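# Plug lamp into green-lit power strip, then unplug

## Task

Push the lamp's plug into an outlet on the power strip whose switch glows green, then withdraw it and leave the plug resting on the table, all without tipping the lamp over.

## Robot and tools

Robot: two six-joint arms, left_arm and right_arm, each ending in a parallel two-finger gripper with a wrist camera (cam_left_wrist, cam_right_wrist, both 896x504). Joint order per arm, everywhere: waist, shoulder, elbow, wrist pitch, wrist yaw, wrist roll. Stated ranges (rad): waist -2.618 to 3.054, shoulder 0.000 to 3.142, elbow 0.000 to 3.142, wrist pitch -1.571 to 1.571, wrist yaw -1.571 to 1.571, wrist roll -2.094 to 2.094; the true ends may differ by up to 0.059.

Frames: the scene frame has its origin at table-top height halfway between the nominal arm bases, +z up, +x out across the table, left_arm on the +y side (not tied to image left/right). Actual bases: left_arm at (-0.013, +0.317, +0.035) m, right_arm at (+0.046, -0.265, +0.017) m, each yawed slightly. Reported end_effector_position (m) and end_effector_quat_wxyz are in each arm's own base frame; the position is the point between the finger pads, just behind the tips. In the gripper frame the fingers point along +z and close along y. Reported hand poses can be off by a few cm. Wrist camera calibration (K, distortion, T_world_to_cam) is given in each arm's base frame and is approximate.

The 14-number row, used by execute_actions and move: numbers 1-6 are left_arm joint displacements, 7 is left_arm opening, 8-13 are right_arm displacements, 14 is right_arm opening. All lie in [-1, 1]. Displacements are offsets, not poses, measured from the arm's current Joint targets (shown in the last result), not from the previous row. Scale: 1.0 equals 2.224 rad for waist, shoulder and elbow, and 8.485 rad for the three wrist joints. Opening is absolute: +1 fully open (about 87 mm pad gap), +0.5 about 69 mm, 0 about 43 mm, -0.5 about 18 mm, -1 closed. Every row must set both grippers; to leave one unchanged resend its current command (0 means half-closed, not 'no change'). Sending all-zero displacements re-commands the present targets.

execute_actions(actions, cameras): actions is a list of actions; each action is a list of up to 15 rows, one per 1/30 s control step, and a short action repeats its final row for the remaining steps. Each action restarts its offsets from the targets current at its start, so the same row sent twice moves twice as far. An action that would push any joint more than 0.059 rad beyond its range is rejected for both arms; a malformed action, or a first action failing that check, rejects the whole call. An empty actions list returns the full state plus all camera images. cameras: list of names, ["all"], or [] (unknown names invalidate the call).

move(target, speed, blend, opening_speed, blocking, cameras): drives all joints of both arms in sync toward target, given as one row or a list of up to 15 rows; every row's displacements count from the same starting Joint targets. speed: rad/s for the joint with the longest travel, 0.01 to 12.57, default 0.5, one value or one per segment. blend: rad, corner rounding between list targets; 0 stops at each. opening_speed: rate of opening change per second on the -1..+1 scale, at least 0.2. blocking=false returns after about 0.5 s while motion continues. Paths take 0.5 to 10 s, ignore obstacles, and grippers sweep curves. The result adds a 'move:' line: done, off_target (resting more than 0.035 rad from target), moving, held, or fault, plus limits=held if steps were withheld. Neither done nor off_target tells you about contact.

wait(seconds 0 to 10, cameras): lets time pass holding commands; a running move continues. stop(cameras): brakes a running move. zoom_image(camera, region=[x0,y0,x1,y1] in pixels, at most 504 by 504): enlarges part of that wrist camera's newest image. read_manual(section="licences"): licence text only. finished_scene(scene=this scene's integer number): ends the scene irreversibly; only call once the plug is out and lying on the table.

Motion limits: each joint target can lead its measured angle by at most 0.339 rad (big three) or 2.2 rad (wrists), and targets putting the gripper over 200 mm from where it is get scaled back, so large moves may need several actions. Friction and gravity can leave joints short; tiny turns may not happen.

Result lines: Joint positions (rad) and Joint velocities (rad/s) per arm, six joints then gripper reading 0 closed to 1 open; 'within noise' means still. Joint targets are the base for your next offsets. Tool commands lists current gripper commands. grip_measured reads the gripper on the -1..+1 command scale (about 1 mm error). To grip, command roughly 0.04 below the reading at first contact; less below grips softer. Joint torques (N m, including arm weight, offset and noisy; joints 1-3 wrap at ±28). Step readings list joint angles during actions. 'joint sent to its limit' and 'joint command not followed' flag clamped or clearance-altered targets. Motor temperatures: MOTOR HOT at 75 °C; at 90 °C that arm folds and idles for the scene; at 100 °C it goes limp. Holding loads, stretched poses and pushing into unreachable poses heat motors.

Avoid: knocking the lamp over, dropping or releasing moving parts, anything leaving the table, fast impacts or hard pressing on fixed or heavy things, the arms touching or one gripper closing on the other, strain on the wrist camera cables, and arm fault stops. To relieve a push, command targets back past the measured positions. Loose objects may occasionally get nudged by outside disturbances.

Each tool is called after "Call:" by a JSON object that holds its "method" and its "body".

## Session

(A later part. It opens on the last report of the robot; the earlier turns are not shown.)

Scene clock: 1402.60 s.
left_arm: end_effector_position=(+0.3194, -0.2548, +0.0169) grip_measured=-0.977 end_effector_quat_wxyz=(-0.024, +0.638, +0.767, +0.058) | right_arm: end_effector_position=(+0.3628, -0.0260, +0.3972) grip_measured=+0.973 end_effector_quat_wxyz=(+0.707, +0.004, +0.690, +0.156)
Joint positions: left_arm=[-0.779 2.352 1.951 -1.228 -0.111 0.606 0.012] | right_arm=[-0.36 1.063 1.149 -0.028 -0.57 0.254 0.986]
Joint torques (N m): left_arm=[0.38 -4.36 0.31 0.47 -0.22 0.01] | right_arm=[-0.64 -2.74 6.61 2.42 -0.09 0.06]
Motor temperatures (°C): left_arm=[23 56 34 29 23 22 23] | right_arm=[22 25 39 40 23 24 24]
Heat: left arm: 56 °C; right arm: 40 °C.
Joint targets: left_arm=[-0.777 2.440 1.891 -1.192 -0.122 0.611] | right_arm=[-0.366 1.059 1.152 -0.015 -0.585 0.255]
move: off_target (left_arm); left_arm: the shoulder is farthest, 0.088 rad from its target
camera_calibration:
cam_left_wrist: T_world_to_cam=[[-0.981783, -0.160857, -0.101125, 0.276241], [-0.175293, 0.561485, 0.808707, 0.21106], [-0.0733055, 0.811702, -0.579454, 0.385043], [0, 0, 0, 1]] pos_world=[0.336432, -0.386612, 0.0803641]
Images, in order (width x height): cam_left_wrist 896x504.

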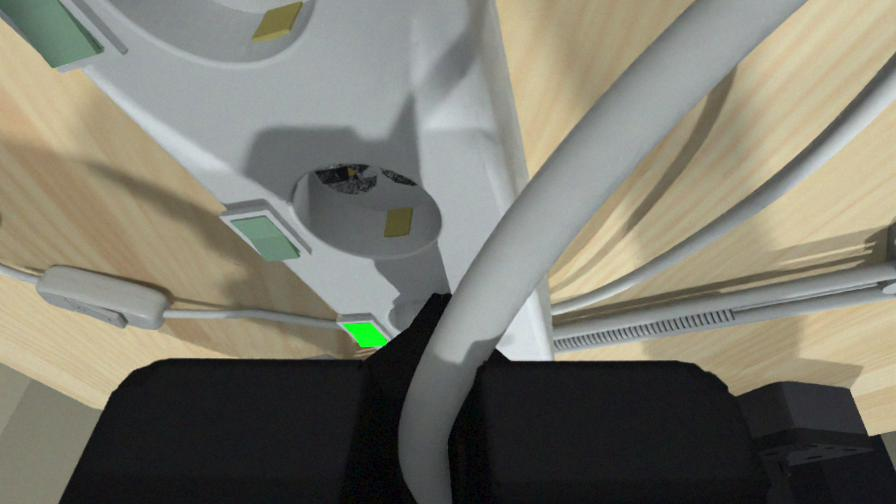

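Call:
{"method": "move", "body": {"target": [0,-0.03,0.05,-0.02,0,0,-1,0,0,0,0,0,0,1], "speed": 0.3, "cameras": ["all"]}}

Scene clock: 1413.40 s.
left_arm: end_effector_position=(+0.3159, -0.2536, +0.0248) grip_measured=-0.977 end_effector_quat_wxyz=(-0.036, +0.639, +0.767, +0.054) | right_arm: end_effector_position=(+0.3628, -0.0260, +0.3972) grip_measured=+0.973 end_effector_quat_wxyz=(+0.707, +0.004, +0.690, +0.156)
Joint positions: left_arm=[-0.779 2.357 1.988 -1.282 -0.102 0.606 0.011] | right_arm=[-0.36 1.063 1.149 -0.028 -0.57 0.254 0.986]
Joint torques (N m): left_arm=[0.31 -11.47 6.2 -0.68 -0.33 0.07] | right_arm=[-0.62 -2.73 6.58 2.42 -0.11 0.06]
Motor temperatures (°C): left_arm=[23 51 34 28 23 22 23] | right_arm=[22 25 39 40 23 24 24]
Heat: left arm: 51 °C; right arm: 40 °C.
Joint targets: left_arm=[-0.777 2.373 2.002 -1.362 -0.122 0.611] | right_arm=[-0.366 1.059 1.152 -0.015 -0.585 0.255]
move: off_target (left_arm); left_arm: the wrist pitch is farthest, 0.079 rad from its target
camera_calibration:
cam_left_wrist: T_world_to_cam=[[-0.98372, -0.160628, -0.0805864, 0.273987], [-0.157409, 0.553796, 0.817639, 0.195583], [-0.0867076, 0.817012, -0.570064, 0.393647], [0, 0, 0, 1]] pos_world=[0.334446, -0.385917, 0.086567]
cam_right_wrist: T_world_to_cam=[[0.227153, -0.950715, -0.211052, -0.0238981], [-0.755573, -0.0353196, -0.654112, 0.552458], [0.614419, 0.308048, -0.726357, 0.217077], [0, 0, 0, 1]] pos_world=[0.289474, -0.070078, 0.514002]

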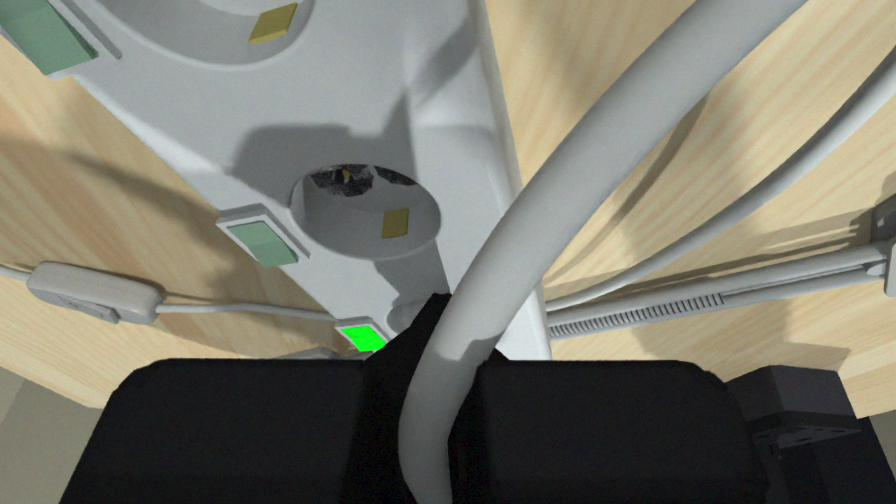

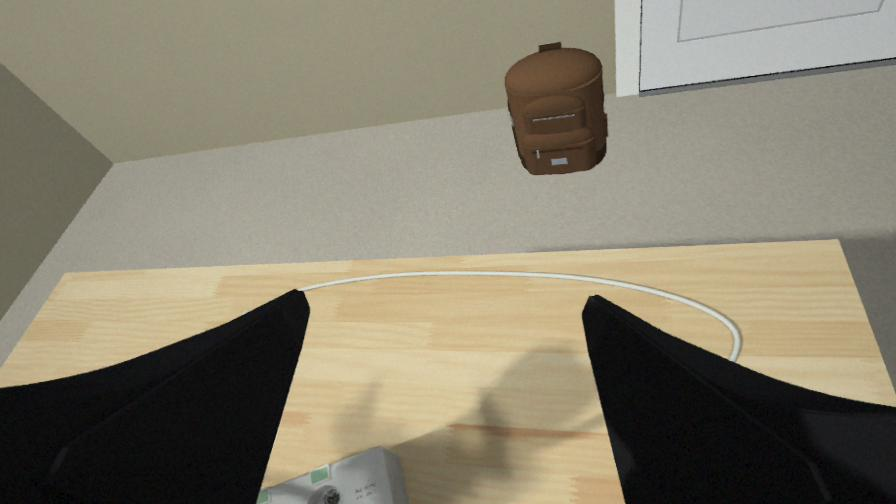

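Call:
{"method": "move", "body": {"target": [[0,0,0,0,0,0,0,0,0,0,0,0,0,1],[0,-0.13,0.03,-0.02,0,0,0.2,0,0,0,0,0,0,1]], "speed": 0.4, "opening_speed": 1, "cameras": ["all"]}}

Scene clock: 1421.97 s.
left_arm: end_effector_position=(+0.2915, -0.2275, +0.1407) grip_measured=+0.200 end_effector_quat_wxyz=(+0.002, +0.638, +0.768, +0.055) | right_arm: end_effector_position=(+0.3628, -0.0260, +0.3972) grip_measured=+0.973 end_effector_quat_wxyz=(+0.707, +0.004, +0.690, +0.156)
Joint positions: left_arm=[-0.779 2.108 2.051 -1.52 -0.11 0.606 0.6] | right_arm=[-0.36 1.063 1.149 -0.028 -0.57 0.254 0.986]
Joint torques (N m): left_arm=[0.09 -13.27 6.28 0.09 -0.21 0.11] | right_arm=[-0.61 -2.7 6.61 2.42 -0.09 0.05]
Heat: left arm: 51 °C; right arm: 40 °C.
Joint targets: left_arm=[-0.777 2.084 2.069 -1.532 -0.122 0.611] | right_arm=[-0.366 1.059 1.152 -0.015 -0.585 0.255]
move: done
camera_calibration:
cam_left_wrist: T_world_to_cam=[[-0.977489, -0.165267, -0.131155, 0.267743], [-0.204637, 0.591299, 0.780057, 0.110117], [-0.0513664, 0.789337, -0.611808, 0.425581], [0, 0, 0, 1]] pos_world=[0.306111, -0.35679, 0.209592]
cam_right_wrist: T_world_to_cam=[[0.227153, -0.950715, -0.211052, -0.0238981], [-0.755573, -0.0353196, -0.654112, 0.552458], [0.614419, 0.308048, -0.726357, 0.217077], [0, 0, 0, 1]] pos_world=[0.289474, -0.070078, 0.514002]

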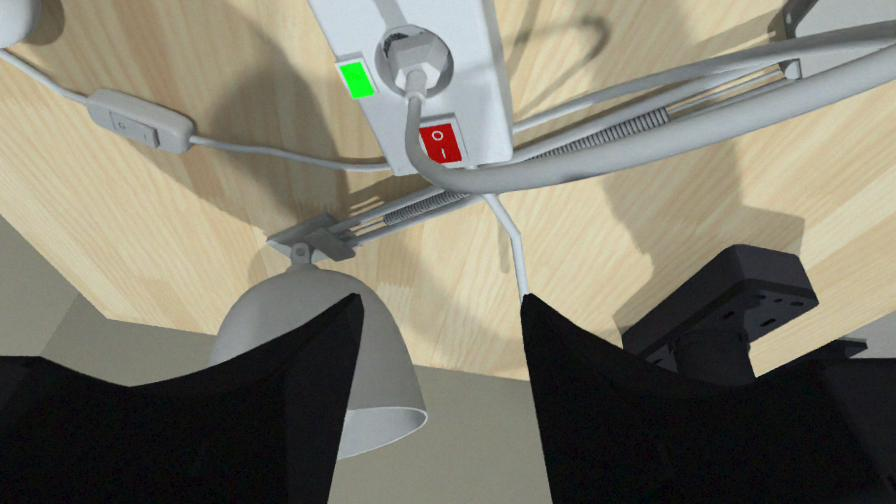

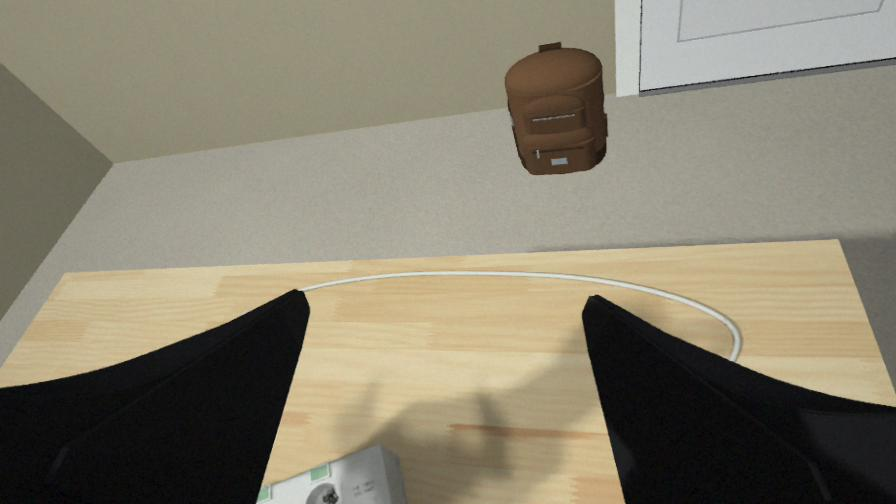

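Call:
{"method": "zoom_image", "body": {"camera": "cam_left_wrist", "region": [320, 0, 520, 180]}}

Scaled by 2.520.

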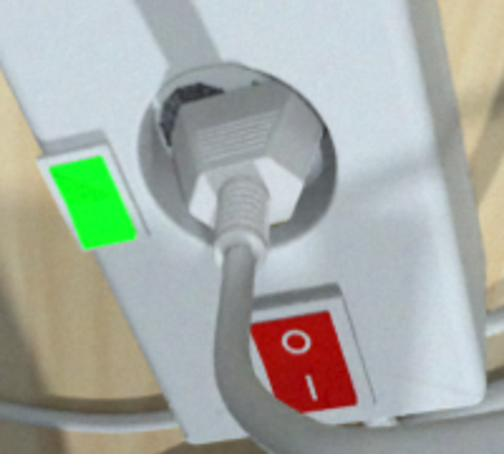

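Call:
{"method": "move", "body": {"target": [0.016,-0.0324,-0.1385,0.025,0.0144,0.1635,0.2,0,0,0,0,0,0,1], "speed": 0.7, "cameras": ["cam_left_wrist"]}}

Scene clock: 1454.40 s.
left_arm: end_effector_position=(+0.3211, -0.2432, +0.0879) grip_measured=+0.200 end_effector_quat_wxyz=(-0.019, +0.979, +0.205, -0.006) | right_arm: end_effector_position=(+0.3628, -0.0260, +0.3972) grip_measured=+0.973 end_effector_quat_wxyz=(+0.707, +0.004, +0.690, +0.156)
Joint positions: left_arm=[-0.749 2.05 1.768 -1.327 -0.012 1.979 0.6] | right_arm=[-0.36 1.063 1.149 -0.028 -0.57 0.254 0.986]
Joint torques (N m): left_arm=[0.65 -14.32 4.33 0.14 0.11 0.15] | right_arm=[-0.65 -2.73 6.58 2.43 -0.09 0.05]
Heat: left arm: 52 °C; right arm: 40 °C.
Joint targets: left_arm=[-0.741 2.011 1.761 -1.319 0.000 1.998] | right_arm=[-0.366 1.059 1.152 -0.015 -0.585 0.255]
move: off_target (left_arm); left_arm: the shoulder is farthest, 0.038 rad from its target
camera_calibration:
cam_left_wrist: T_world_to_cam=[[-0.390741, 0.920484, -0.00560516, 0.351882], [0.618045, 0.26686, 0.739463, -0.17288], [0.68216, 0.285474, -0.673174, 0.0545194], [0, 0, 0, 1]] pos_world=[0.207152, -0.293331, 0.166512]
Images, in order (width x height): cam_left_wrist 896x504.

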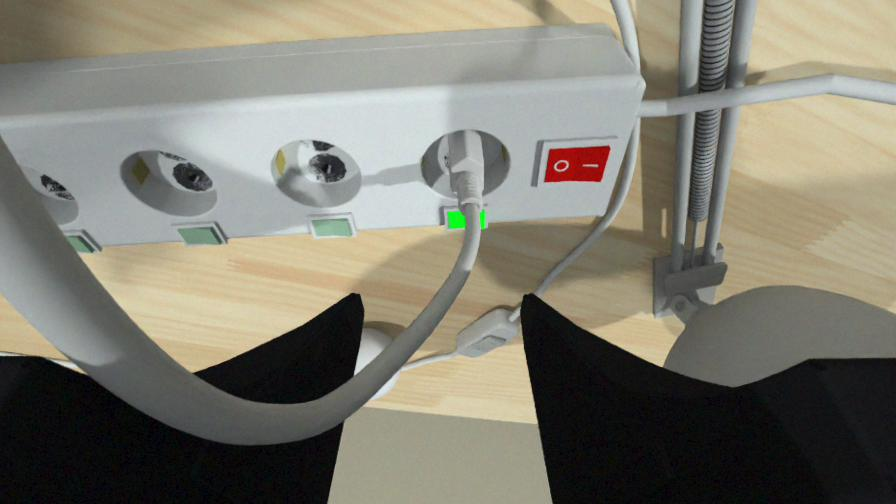

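Call:
{"method": "move", "body": {"target": [-0.0132,-0.0112,-0.098,0.0225,0,-0.001,-0.1,0,0,0,0,0,0,1], "speed": 0.4, "opening_speed": 0.7, "cameras": ["cam_left_wrist"]}}

Scene clock: 1467.57 s.
left_arm: end_effector_position=(+0.3072, -0.2408, +0.0435) grip_measured=-0.100 end_effector_quat_wxyz=(-0.016, +0.980, +0.196, -0.007) | right_arm: end_effector_position=(+0.3628, -0.0260, +0.3972) grip_measured=+0.973 end_effector_quat_wxyz=(+0.707, +0.004, +0.690, +0.156)
Joint positions: left_arm=[-0.766 2.022 1.55 -1.135 -0.007 1.98 0.45] | right_arm=[-0.36 1.063 1.149 -0.028 -0.57 0.254 0.986]
Joint torques (N m): left_arm=[-0.28 -13.53 4.41 0.13 0.07 0.15] | right_arm=[-0.58 -2.74 6.58 2.42 -0.11 0.07]
Heat: left arm: 51 °C; right arm: 40 °C.
Joint targets: left_arm=[-0.771 1.987 1.543 -1.129 0.000 1.990] | right_arm=[-0.366 1.059 1.152 -0.015 -0.585 0.255]
move: off_target (left_arm); left_arm: the shoulder is farthest, 0.036 rad from its target
camera_calibration:
cam_left_wrist: T_world_to_cam=[[-0.374327, 0.927239, -0.0104053, 0.340771], [0.624262, 0.260281, 0.736581, -0.135531], [0.685694, 0.269226, -0.67627, 0.028594], [0, 0, 0, 1]] pos_world=[0.19256, -0.288398, 0.122713]
Images, in order (width x height): cam_left_wrist 896x504.

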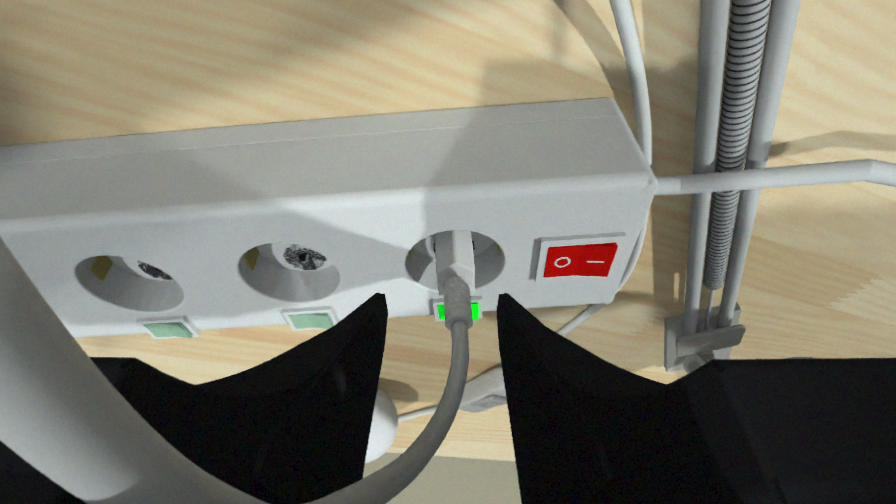

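Call:
{"method": "move", "body": {"target": [[0.014,0.0108,-0.0103,0.0058,0,0.001,-0.35,0,0,0,0,0,0,1],[0.014,0.0225,-0.0382,0.0161,0,0.001,-0.35,0,0,0,0,0,0,1]], "speed": 0.15, "cameras": ["cam_left_wrist"]}}

Call:
{"method": "zoom_image", "body": {"camera": "cam_left_wrist", "region": [330, 200, 550, 400]}}

Scene clock: 1483.47 s.
left_arm: end_effector_position=(+0.3142, -0.2375, +0.0236) grip_measured=-0.350 end_effector_quat_wxyz=(-0.001, +0.979, +0.206, +0.003) | right_arm: end_effector_position=(+0.3628, -0.0260, +0.3972) grip_measured=+0.973 end_effector_quat_wxyz=(+0.707, +0.004, +0.690, +0.156)
Joint positions: left_arm=[-0.747 2.022 1.467 -1.014 -0.005 1.98 0.325] | right_arm=[-0.36 1.063 1.149 -0.028 -0.57 0.254 0.986]
Joint torques (N m): left_arm=[0.53 -8.73 3.85 0.31 0.03 0.25] | right_arm=[-0.57 -2.76 6.63 2.42 -0.09 0.04]
Heat: left arm: 50 °C; right arm: 40 °C.
Joint targets: left_arm=[-0.740 2.037 1.458 -0.992 0.000 1.998] | right_arm=[-0.366 1.059 1.152 -0.015 -0.585 0.255]
move: done
camera_calibration:
cam_left_wrist: T_world_to_cam=[[-0.391299, 0.919172, -0.0448118, 0.344286], [0.599755, 0.291648, 0.745141, -0.111002], [0.697982, 0.264697, -0.6654, 0.0042414], [0, 0, 0, 1]] pos_world=[0.198332, -0.285207, 0.100962]
Images, in order (width x height): cam_left_wrist 896x504.

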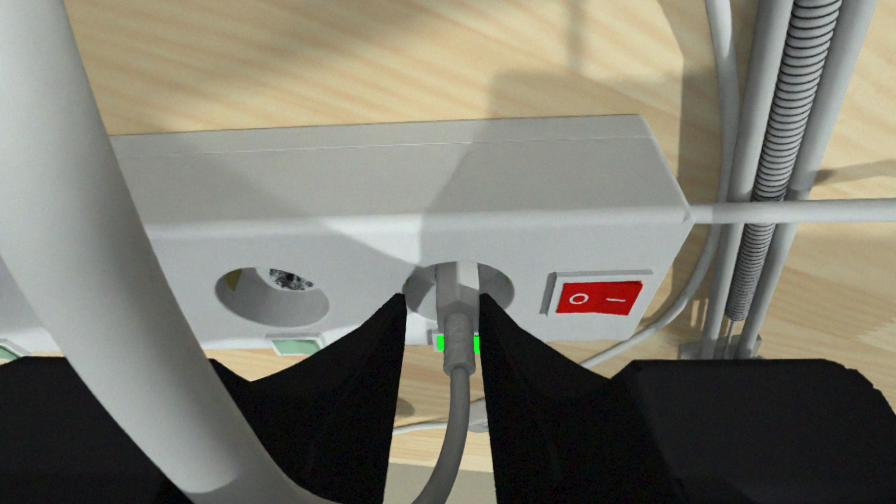

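Scaled by 2.291.

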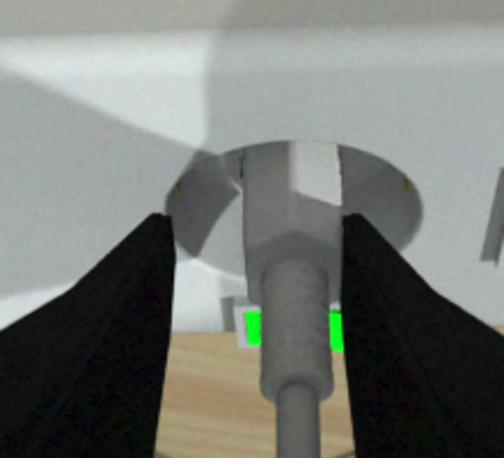

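Call:
{"method": "move", "body": {"target": [[0.0027,-0.0027,-0.0193,0.0044,0,0,-0.35,0,0,0,0,0,0,1],[0.0027,-0.0027,-0.0193,0.0044,0,0,-1,0,0,0,0,0,0,1]], "speed": 0.1, "opening_speed": 0.5, "cameras": ["cam_left_wrist"]}}

Scene clock: 1496.93 s.
left_arm: end_effector_position=(+0.3132, -0.2341, +0.0143) grip_measured=-0.596 end_effector_quat_wxyz=(+0.000, +0.978, +0.208, +0.004) | right_arm: end_effector_position=(+0.3628, -0.0260, +0.3972) grip_measured=+0.973 end_effector_quat_wxyz=(+0.707, +0.004, +0.690, +0.156)
Joint positions: left_arm=[-0.743 2.02 1.424 -0.969 -0.006 1.98 0.202] | right_arm=[-0.36 1.063 1.149 -0.028 -0.57 0.254 0.986]
Joint torques (N m): left_arm=[0.95 -8.88 4.08 0.23 0.03 0.18] | right_arm=[-0.65 -2.82 6.54 2.42 -0.09 0.04]
Heat: left arm: 48 °C; right arm: 40 °C.
Joint targets: left_arm=[-0.734 2.031 1.415 -0.955 0.000 1.998] | right_arm=[-0.366 1.059 1.152 -0.015 -0.585 0.255]
move: done
camera_calibration:
cam_left_wrist: T_world_to_cam=[[-0.394945, 0.917447, -0.0480604, 0.341147], [0.595705, 0.295565, 0.746845, -0.102395], [0.699395, 0.266333, -0.66326, -0.00228184], [0, 0, 0, 1]] pos_world=[0.197328, -0.282112, 0.0913554]
Images, in order (width x height): cam_left_wrist 896x504.

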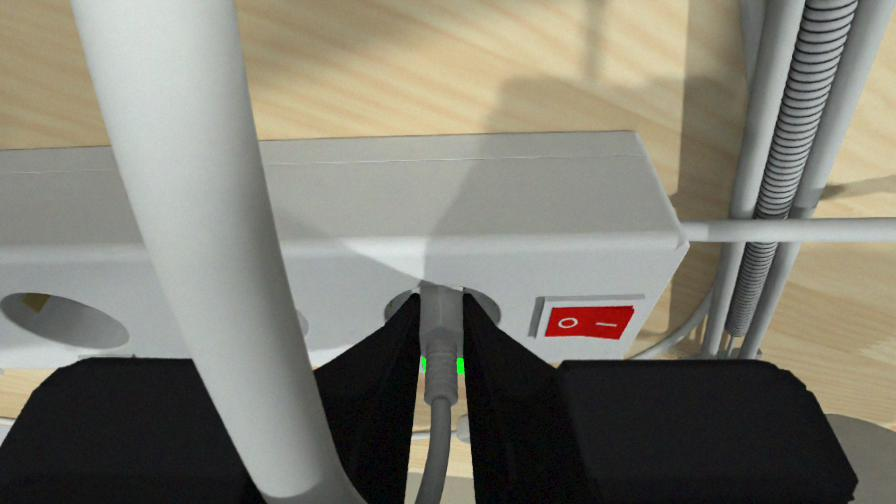

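Call:
{"method": "move", "body": {"target": [[0,-0.0225,0.06,-0.019,0,0,-1,0,0,0,0,0,0,1],[0,-0.045,0.148,-0.047,0,0,-1,0,0,0,0,0,0,1]], "speed": 0.2, "blend": [0.03,0], "cameras": ["cam_left_wrist"]}}

Scene clock: 1504.47 s.
left_arm: end_effector_position=(+0.3050, -0.2270, +0.0970) grip_measured=-0.596 end_effector_quat_wxyz=(-0.028, +0.978, +0.207, -0.017) | right_arm: end_effector_position=(+0.3628, -0.0260, +0.3972) grip_measured=+0.973 end_effector_quat_wxyz=(+0.707, +0.004, +0.690, +0.156)
Joint positions: left_arm=[-0.743 1.982 1.708 -1.361 -0.005 1.981 0.202] | right_arm=[-0.36 1.063 1.149 -0.028 -0.57 0.254 0.986]
Joint torques (N m): left_arm=[0.85 -14.97 7.62 0.08 0.02 0.23] | right_arm=[-0.59 -2.73 6.67 2.42 -0.09 0.06]
Heat: left arm: 49 °C; right arm: 40 °C.
Joint targets: left_arm=[-0.734 1.931 1.744 -1.354 0.000 1.998] | right_arm=[-0.366 1.059 1.152 -0.015 -0.585 0.255]
move: off_target (left_arm); left_arm: the shoulder is farthest, 0.051 rad from its target
camera_calibration:
cam_left_wrist: T_world_to_cam=[[-0.395184, 0.918476, 0.0152403, 0.329469], [0.634799, 0.261062, 0.727239, -0.179176], [0.663973, 0.297068, -0.686215, 0.0764656], [0, 0, 0, 1]] pos_world=[0.19317, -0.278549, 0.177754]
Images, in order (width x height): cam_left_wrist 896x504.

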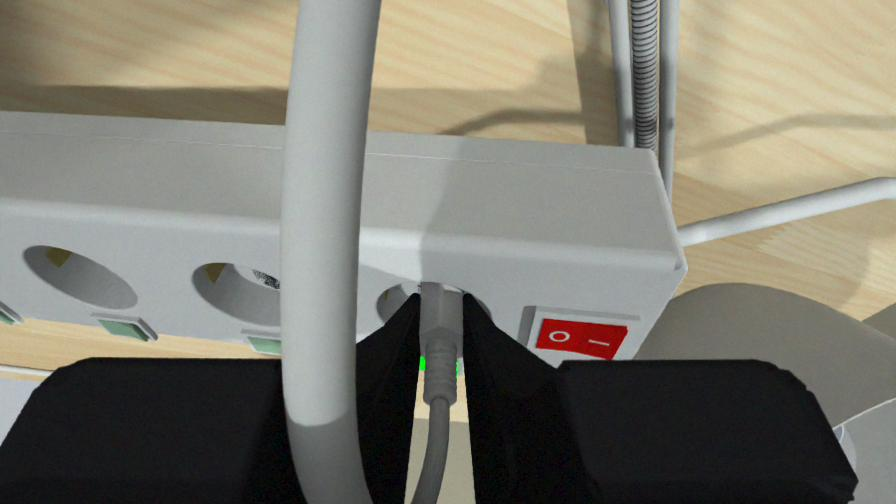

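Call:
{"method": "move", "body": {"target": [[0,0.0225,-0.06,0.019,0,0,-1,0,0,0,0,0,0,1],[0,0.045,-0.148,0.047,0,0,-1,0,0,0,0,0,0,1]], "speed": 0.2, "blend": [0.03,0]}}

Call:
{"method": "move", "body": {"target": [0,0,0,0,0,0,-1,0.424,0.3876,0.2518,-0.1588,0.0689,0.1707,1], "speed": 0.6, "cameras": ["all"]}}

Scene clock: 1531.30 s.
left_arm: end_effector_position=(+0.3095, -0.2317, +0.0143) grip_measured=-0.596 end_effector_quat_wxyz=(-0.005, +0.978, +0.207, -0.002) | right_arm: end_effector_position=(+0.3628, -0.0260, +0.3972) grip_measured=+0.973 end_effector_quat_wxyz=(+0.707, +0.004, +0.690, +0.156)
Joint positions: left_arm=[-0.743 2.019 1.424 -0.987 -0.003 1.981 0.202] | right_arm=[-0.36 1.063 1.149 -0.028 -0.57 0.254 0.986]
Joint torques (N m): left_arm=[0.7 -8.99 4.01 0.42 -0.04 0.18] | right_arm=[-0.59 -2.7 6.61 2.42 -0.1 0.06]
Heat: left arm: 51 °C; right arm: 40 °C.
Joint targets: left_arm=[-0.734 2.031 1.415 -0.955 0.000 1.998] | right_arm=[-0.366 1.059 1.152 -0.015 -0.585 0.255]
move: done

Scene clock: 1534.57 s.
left_arm: end_effector_position=(+0.3096, -0.2318, +0.0143) grip_measured=-0.596 end_effector_quat_wxyz=(-0.005, +0.978, +0.207, -0.002) | right_arm: end_effector_position=(+0.2857, +0.2387, +0.1187) grip_measured=+0.973 end_effector_quat_wxyz=(-0.003, +0.528, +0.849, +0.012)
Joint positions: left_arm=[-0.743 2.019 1.424 -0.987 -0.003 1.981 0.202] | right_arm=[0.578 1.909 1.689 -1.331 -0.015 1.689 0.986]
Joint torques (N m): left_arm=[0.7 -8.95 3.97 0.39 0.03 0.17] | right_arm=[-0.05 -7.94 7.38 0.11 0.27 0.22]
Heat: left arm: 51 °C; right arm: 40 °C.
Joint targets: left_arm=[-0.734 2.031 1.415 -0.955 0.000 1.998] | right_arm=[0.577 1.921 1.712 -1.362 -0.001 1.703]
move: done
camera_calibration:
cam_left_wrist: T_world_to_cam=[[-0.394515, 0.918233, -0.0347195, 0.337481], [0.606923, 0.288759, 0.740448, -0.105934], [0.689929, 0.271046, -0.671217, 0.00376273], [0, 0, 0, 1]] pos_world=[0.194839, -0.280317, 0.0926815]
cam_right_wrist: T_world_to_cam=[[-0.891995, -0.451001, -0.0307232, 0.365519], [-0.299368, 0.538434, 0.787698, -0.117153], [-0.33871, 0.71182, -0.615295, 0.143351], [0, 0, 0, 1]] pos_world=[0.339523, 0.125889, 0.191714]

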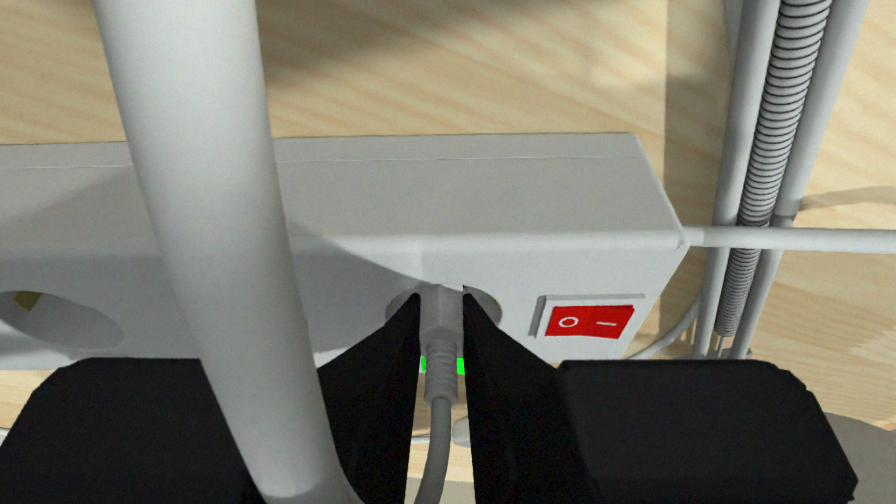

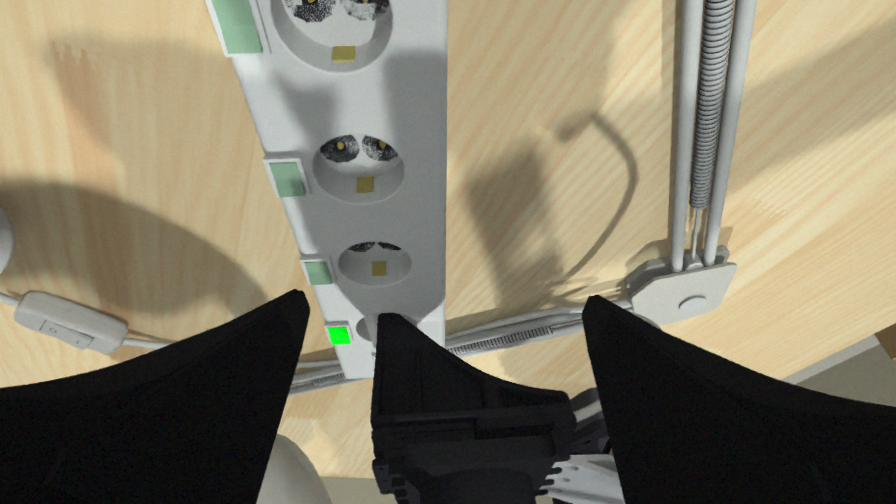

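Call:
{"method": "move", "body": {"target": [0,0,0,0,0,0,-1,0.013,0.0746,0.0189,0.0146,0,0.0086,1], "speed": 0.4, "cameras": ["cam_right_wrist"]}}

Scene clock: 1550.90 s.
left_arm: end_effector_position=(+0.3096, -0.2318, +0.0143) grip_measured=-0.596 end_effector_quat_wxyz=(-0.005, +0.978, +0.207, -0.002) | right_arm: end_effector_position=(+0.3085, +0.2639, +0.0685) grip_measured=+0.973 end_effector_quat_wxyz=(-0.009, +0.549, +0.836, -0.003)
Joint positions: left_arm=[-0.743 2.019 1.424 -0.987 -0.003 1.981 0.202] | right_arm=[0.6 2.078 1.732 -1.238 -0.014 1.762 0.986]
Joint torques (N m): left_arm=[0.7 -9.06 3.73 0.38 0 0.17] | right_arm=[0.54 -9.58 7.27 0.39 0.24 0.22]
Motor temperatures (°C): left_arm=[23 49 35 25 23 22 23] | right_arm=[22 30 39 35 23 24 24]
Heat: left arm: 49 °C; right arm: 39 °C.
Joint targets: left_arm=[-0.734 2.031 1.415 -0.955 0.000 1.998] | right_arm=[0.606 2.087 1.755 -1.238 -0.001 1.776]
move: done
camera_calibration:
cam_right_wrist: T_world_to_cam=[[-0.913819, -0.406113, 0.00270205, 0.388328], [-0.249808, 0.567328, 0.784688, -0.10701], [-0.320205, 0.716387, -0.619886, 0.0955934], [0, 0, 0, 1]] pos_world=[0.358739, 0.149933, 0.142177]
Images, in order (width x height): cam_right_wrist 896x504.

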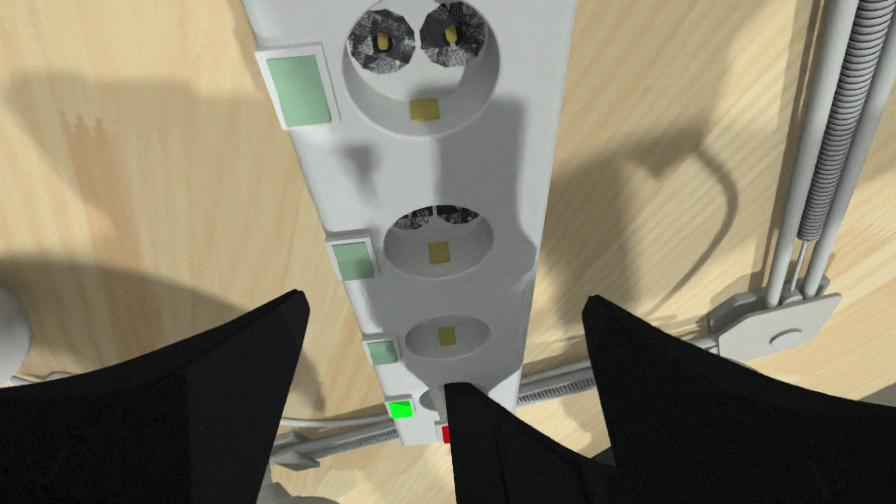

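Well centred; descend and close.

Call:
{"method": "move", "body": {"target": [[0,0,0,0,0,0,-1,0,0.015,-0.0616,0.0201,0,0,1],[0,0,0,0,0,0,-1,0,0.015,-0.0616,0.0201,0,0,-1]], "speed": 0.2, "opening_speed": 0.6, "cameras": ["cam_right_wrist"]}}

Scene clock: 1558.23 s.
left_arm: end_effector_position=(+0.3103, -0.2330, +0.0143) grip_measured=-0.596 end_effector_quat_wxyz=(-0.002, +0.978, +0.207, -0.002) | right_arm: end_effector_position=(+0.3274, +0.2743, +0.0362) grip_measured=-0.467 end_effector_quat_wxyz=(+0.011, +0.554, +0.832, +0.032)
Joint positions: left_arm=[-0.743 2.019 1.424 -0.981 0 1.982 0.202] | right_arm=[0.6 2.104 1.638 -1.038 -0.003 1.776 0.267]
Joint torques (N m): left_arm=[0.69 -8.87 4.05 0.29 -0.06 0.19] | right_arm=[0.5 -9.14 3.36 0.25 0.14 0.07]
Heat: left arm: 49 °C; right arm: 39 °C.
Joint targets: left_arm=[-0.734 2.031 1.415 -0.955 0.000 1.998] | right_arm=[0.606 2.120 1.618 -1.068 0.000 1.776]
move: done
camera_calibration:
cam_right_wrist: T_world_to_cam=[[-0.916827, -0.391568, -0.0781265, 0.409822], [-0.298629, 0.542564, 0.78514, -0.0601097], [-0.265047, 0.743168, -0.614371, 0.0485865], [0, 0, 0, 1]] pos_world=[0.370663, 0.156979, 0.109063]
Images, in order (width x height): cam_right_wrist 896x504.

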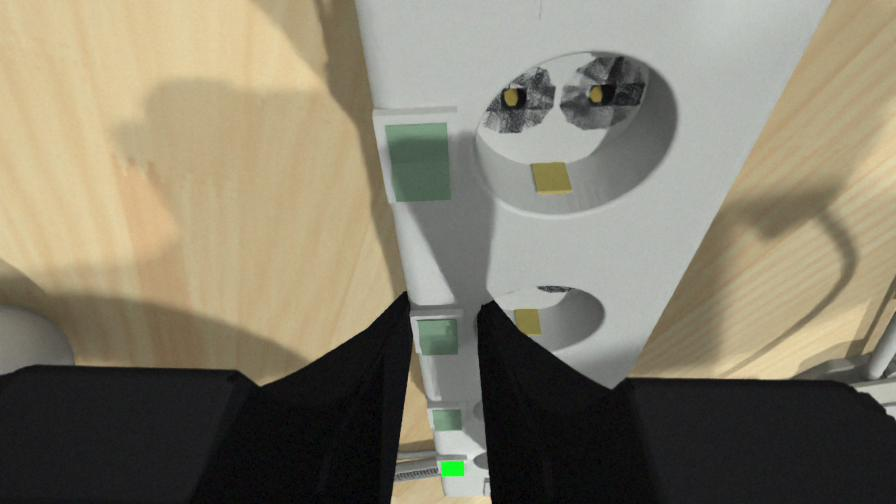

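Call:
{"method": "move", "body": {"target": [[0,-0.0225,0.06,-0.019,0,0,-1,0,0,0,0,0,0,-1],[0,-0.045,0.148,-0.047,0,0,-1,0,0,0,0,0,0,-1]], "speed": 0.2, "blend": [0.03,0], "cameras": ["all"]}}

Scene clock: 1566.83 s.
left_arm: end_effector_position=(+0.3097, -0.2334, +0.1056) grip_measured=-0.596 end_effector_quat_wxyz=(-0.006, +0.979, +0.206, -0.007) | right_arm: end_effector_position=(+0.3250, +0.2736, +0.0357) grip_measured=-0.468 end_effector_quat_wxyz=(+0.007, +0.553, +0.833, +0.028)
Joint positions: left_arm=[-0.743 1.966 1.719 -1.342 0.004 1.984 0.202] | right_arm=[0.6 2.105 1.638 -1.047 -0.008 1.773 0.266]
Joint torques (N m): left_arm=[0.83 -13.11 6.87 -0.02 -0.03 0.11] | right_arm=[0.54 -9.24 3.37 0.31 0.19 0.1]
Heat: left arm: 48 °C; right arm: 38 °C.
Joint targets: left_arm=[-0.734 1.931 1.744 -1.353 0.000 1.998] | right_arm=[0.606 2.120 1.618 -1.068 -0.001 1.776]
move: done
camera_calibration:
cam_left_wrist: T_world_to_cam=[[-0.39213, 0.919398, -0.0306699, 0.34136], [0.614769, 0.286714, 0.734748, -0.175372], [0.68432, 0.269262, -0.677646, 0.0673994], [0, 0, 0, 1]] pos_world=[0.195548, -0.281713, 0.184996]
cam_right_wrist: T_world_to_cam=[[-0.916316, -0.394689, -0.067715, 0.407664], [-0.29222, 0.543404, 0.786968, -0.0623965], [-0.273811, 0.740899, -0.613266, 0.0515993], [0, 0, 0, 1]] pos_world=[0.369444, 0.156577, 0.108353]

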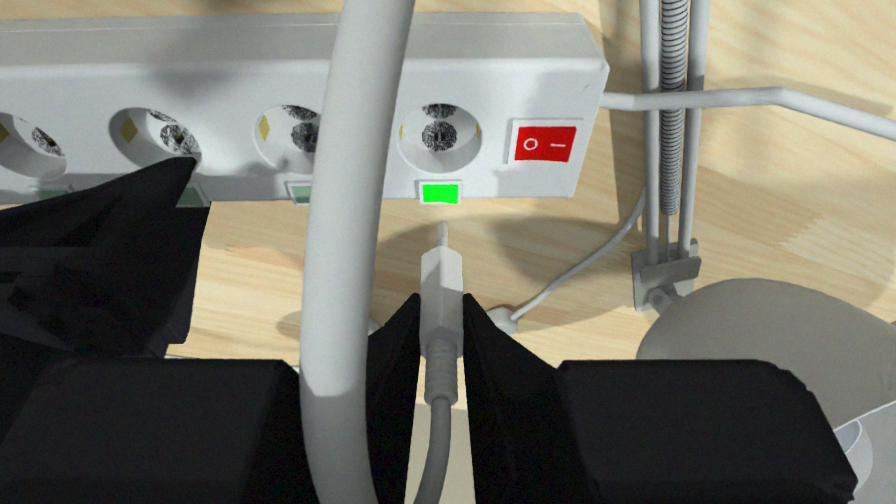

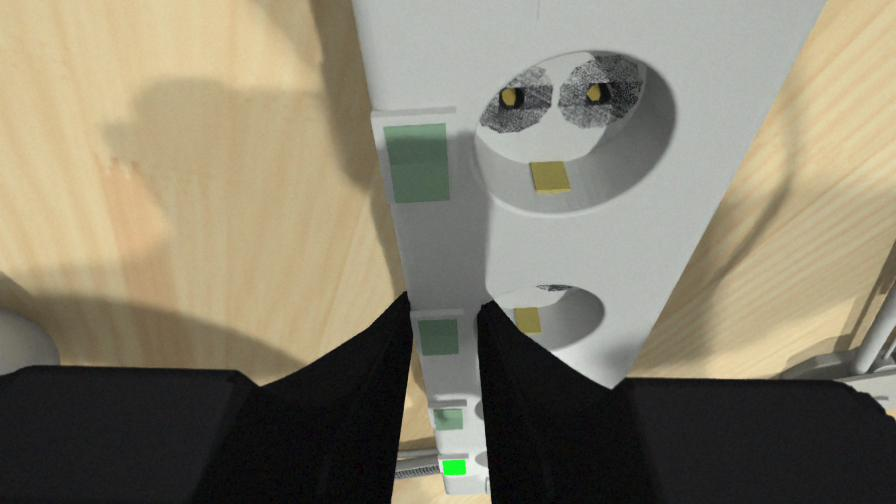

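Call:
{"method": "move", "body": {"target": [[-0.1475,-0.0027,-0.0652,0.0127,0,-0.0377,-1,0,0,0,0,0,0,-1],[-0.1475,0.0364,-0.1763,0.0521,0,-0.0377,-1,0,0,0,0,0,0,-1]], "speed": [0.4,0.12], "cameras": ["all"]}}

Scene clock: 1594.90 s.
left_arm: end_effector_position=(+0.2153, -0.3013, +0.0044) grip_measured=-0.596 end_effector_quat_wxyz=(+0.001, +0.981, +0.196, +0.001) | right_arm: end_effector_position=(+0.3250, +0.2736, +0.0357) grip_measured=-0.468 end_effector_quat_wxyz=(+0.007, +0.553, +0.833, +0.028)
Joint positions: left_arm=[-1.063 2.003 1.358 -0.923 -0.001 1.683 0.202] | right_arm=[0.6 2.105 1.638 -1.047 -0.008 1.773 0.266]
Joint torques (N m): left_arm=[0.31 -9.05 4.33 0.26 0.01 -0.02] | right_arm=[0.43 -9.21 3.43 0.31 0.2 0.1]
Motor temperatures (°C): left_arm=[23 48 36 24 23 22 23] | right_arm=[22 36 36 31 23 24 25]
Heat: left arm: 48 °C; right arm: 36 °C.
Joint targets: left_arm=[-1.062 2.012 1.352 -0.911 0.000 1.678] | right_arm=[0.606 2.120 1.618 -1.068 -0.001 1.776]
move: done
camera_calibration:
cam_left_wrist: T_world_to_cam=[[-0.373772, 0.926257, -0.0483988, 0.36172], [0.606759, 0.283645, 0.742555, -0.0227501], [0.701525, 0.24818, -0.668034, 0.0716481], [0, 0, 0, 1]] pos_world=[0.0987416, -0.346374, 0.0822633]
cam_right_wrist: T_world_to_cam=[[-0.916316, -0.394689, -0.067715, 0.407664], [-0.29222, 0.543404, 0.786968, -0.0623965], [-0.273811, 0.740899, -0.613266, 0.0515993], [0, 0, 0, 1]] pos_world=[0.369444, 0.156577, 0.108353]

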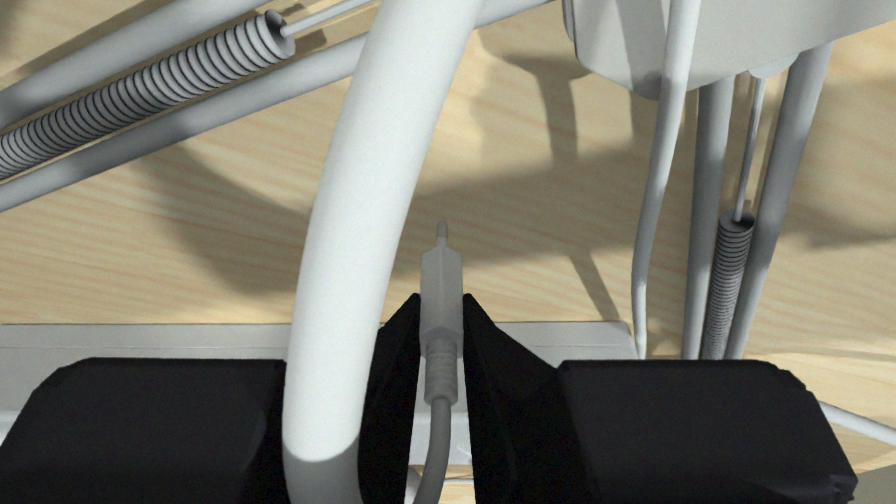

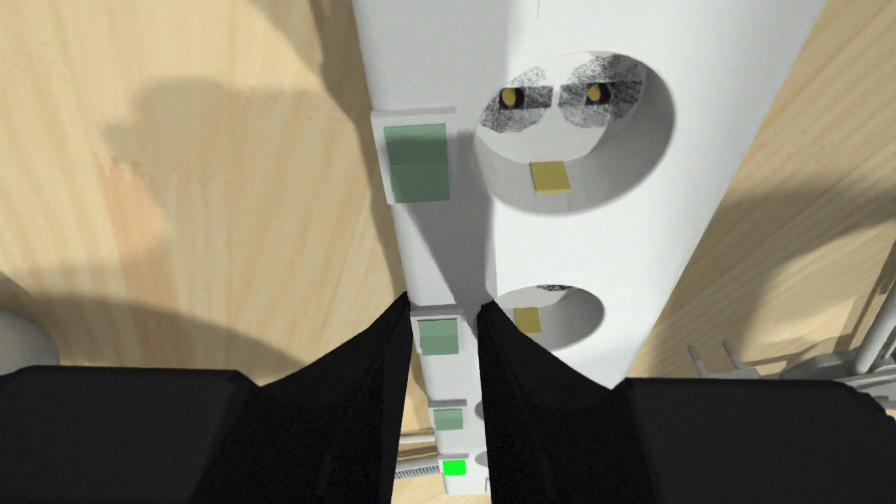

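Call:
{"method": "move", "body": {"target": [[0,0.0045,0,-0.001,0,0,-1,0,0,0,0,0,0,-1],[0,0.0045,0,-0.001,0,0,-0.2,0,0,0,0,0,0,0.9],[0,-0.0355,0.1763,-0.0521,0,0,-0.2,0,-0.04,0.05,-0.0237,0,0,0.9]], "speed": [0.12,0.2,0.3], "opening_speed": 0.6, "cameras": ["all"]}}

Scene clock: 1606.53 s.
left_arm: end_effector_position=(+0.2187, -0.3075, +0.1082) grip_measured=-0.200 end_effector_quat_wxyz=(-0.005, +0.981, +0.196, -0.001) | right_arm: end_effector_position=(+0.3049, +0.2598, +0.0717) grip_measured=+0.900 end_effector_quat_wxyz=(-0.006, +0.553, +0.833, -0.004)
Joint positions: left_arm=[-1.063 1.962 1.722 -1.341 -0.001 1.683 0.4] | right_arm=[0.6 2.052 1.707 -1.238 -0.008 1.773 0.95]
Joint torques (N m): left_arm=[0.32 -12.57 6.6 0.02 -0.01 -0.01] | right_arm=[0.5 -12.18 7.23 0.04 0.2 0.1]
Heat: left arm: 48 °C; right arm: 37 °C.
Joint targets: left_arm=[-1.062 1.933 1.744 -1.354 0.000 1.678] | right_arm=[0.606 2.031 1.729 -1.269 -0.001 1.776]
move: done
camera_calibration:
cam_left_wrist: T_world_to_cam=[[-0.374038, 0.926734, -0.035486, 0.372588], [0.611423, 0.275185, 0.741913, -0.103689], [0.697321, 0.255807, -0.669557, 0.143569], [0, 0, 0, 1]] pos_world=[0.102646, -0.353483, 0.186278]
cam_right_wrist: T_world_to_cam=[[-0.918234, -0.396038, 0.000395549, 0.382302], [-0.247296, 0.574147, 0.780512, -0.110399], [-0.30934, 0.716595, -0.62514, 0.09639], [0, 0, 0, 1]] pos_world=[0.353559, 0.145719, 0.146274]

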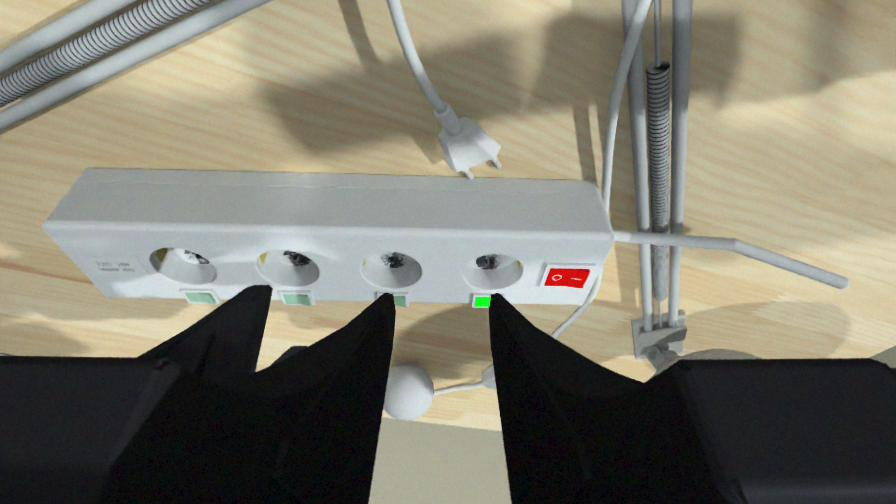

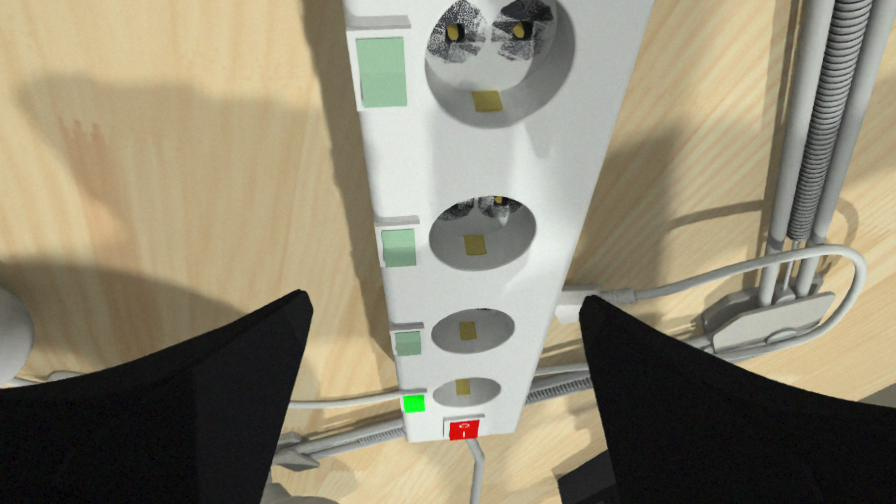

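Plug lies on the table.

Call:
{"method": "finished_scene", "body": {"scene": 1}}

The scene is finished: the task was done.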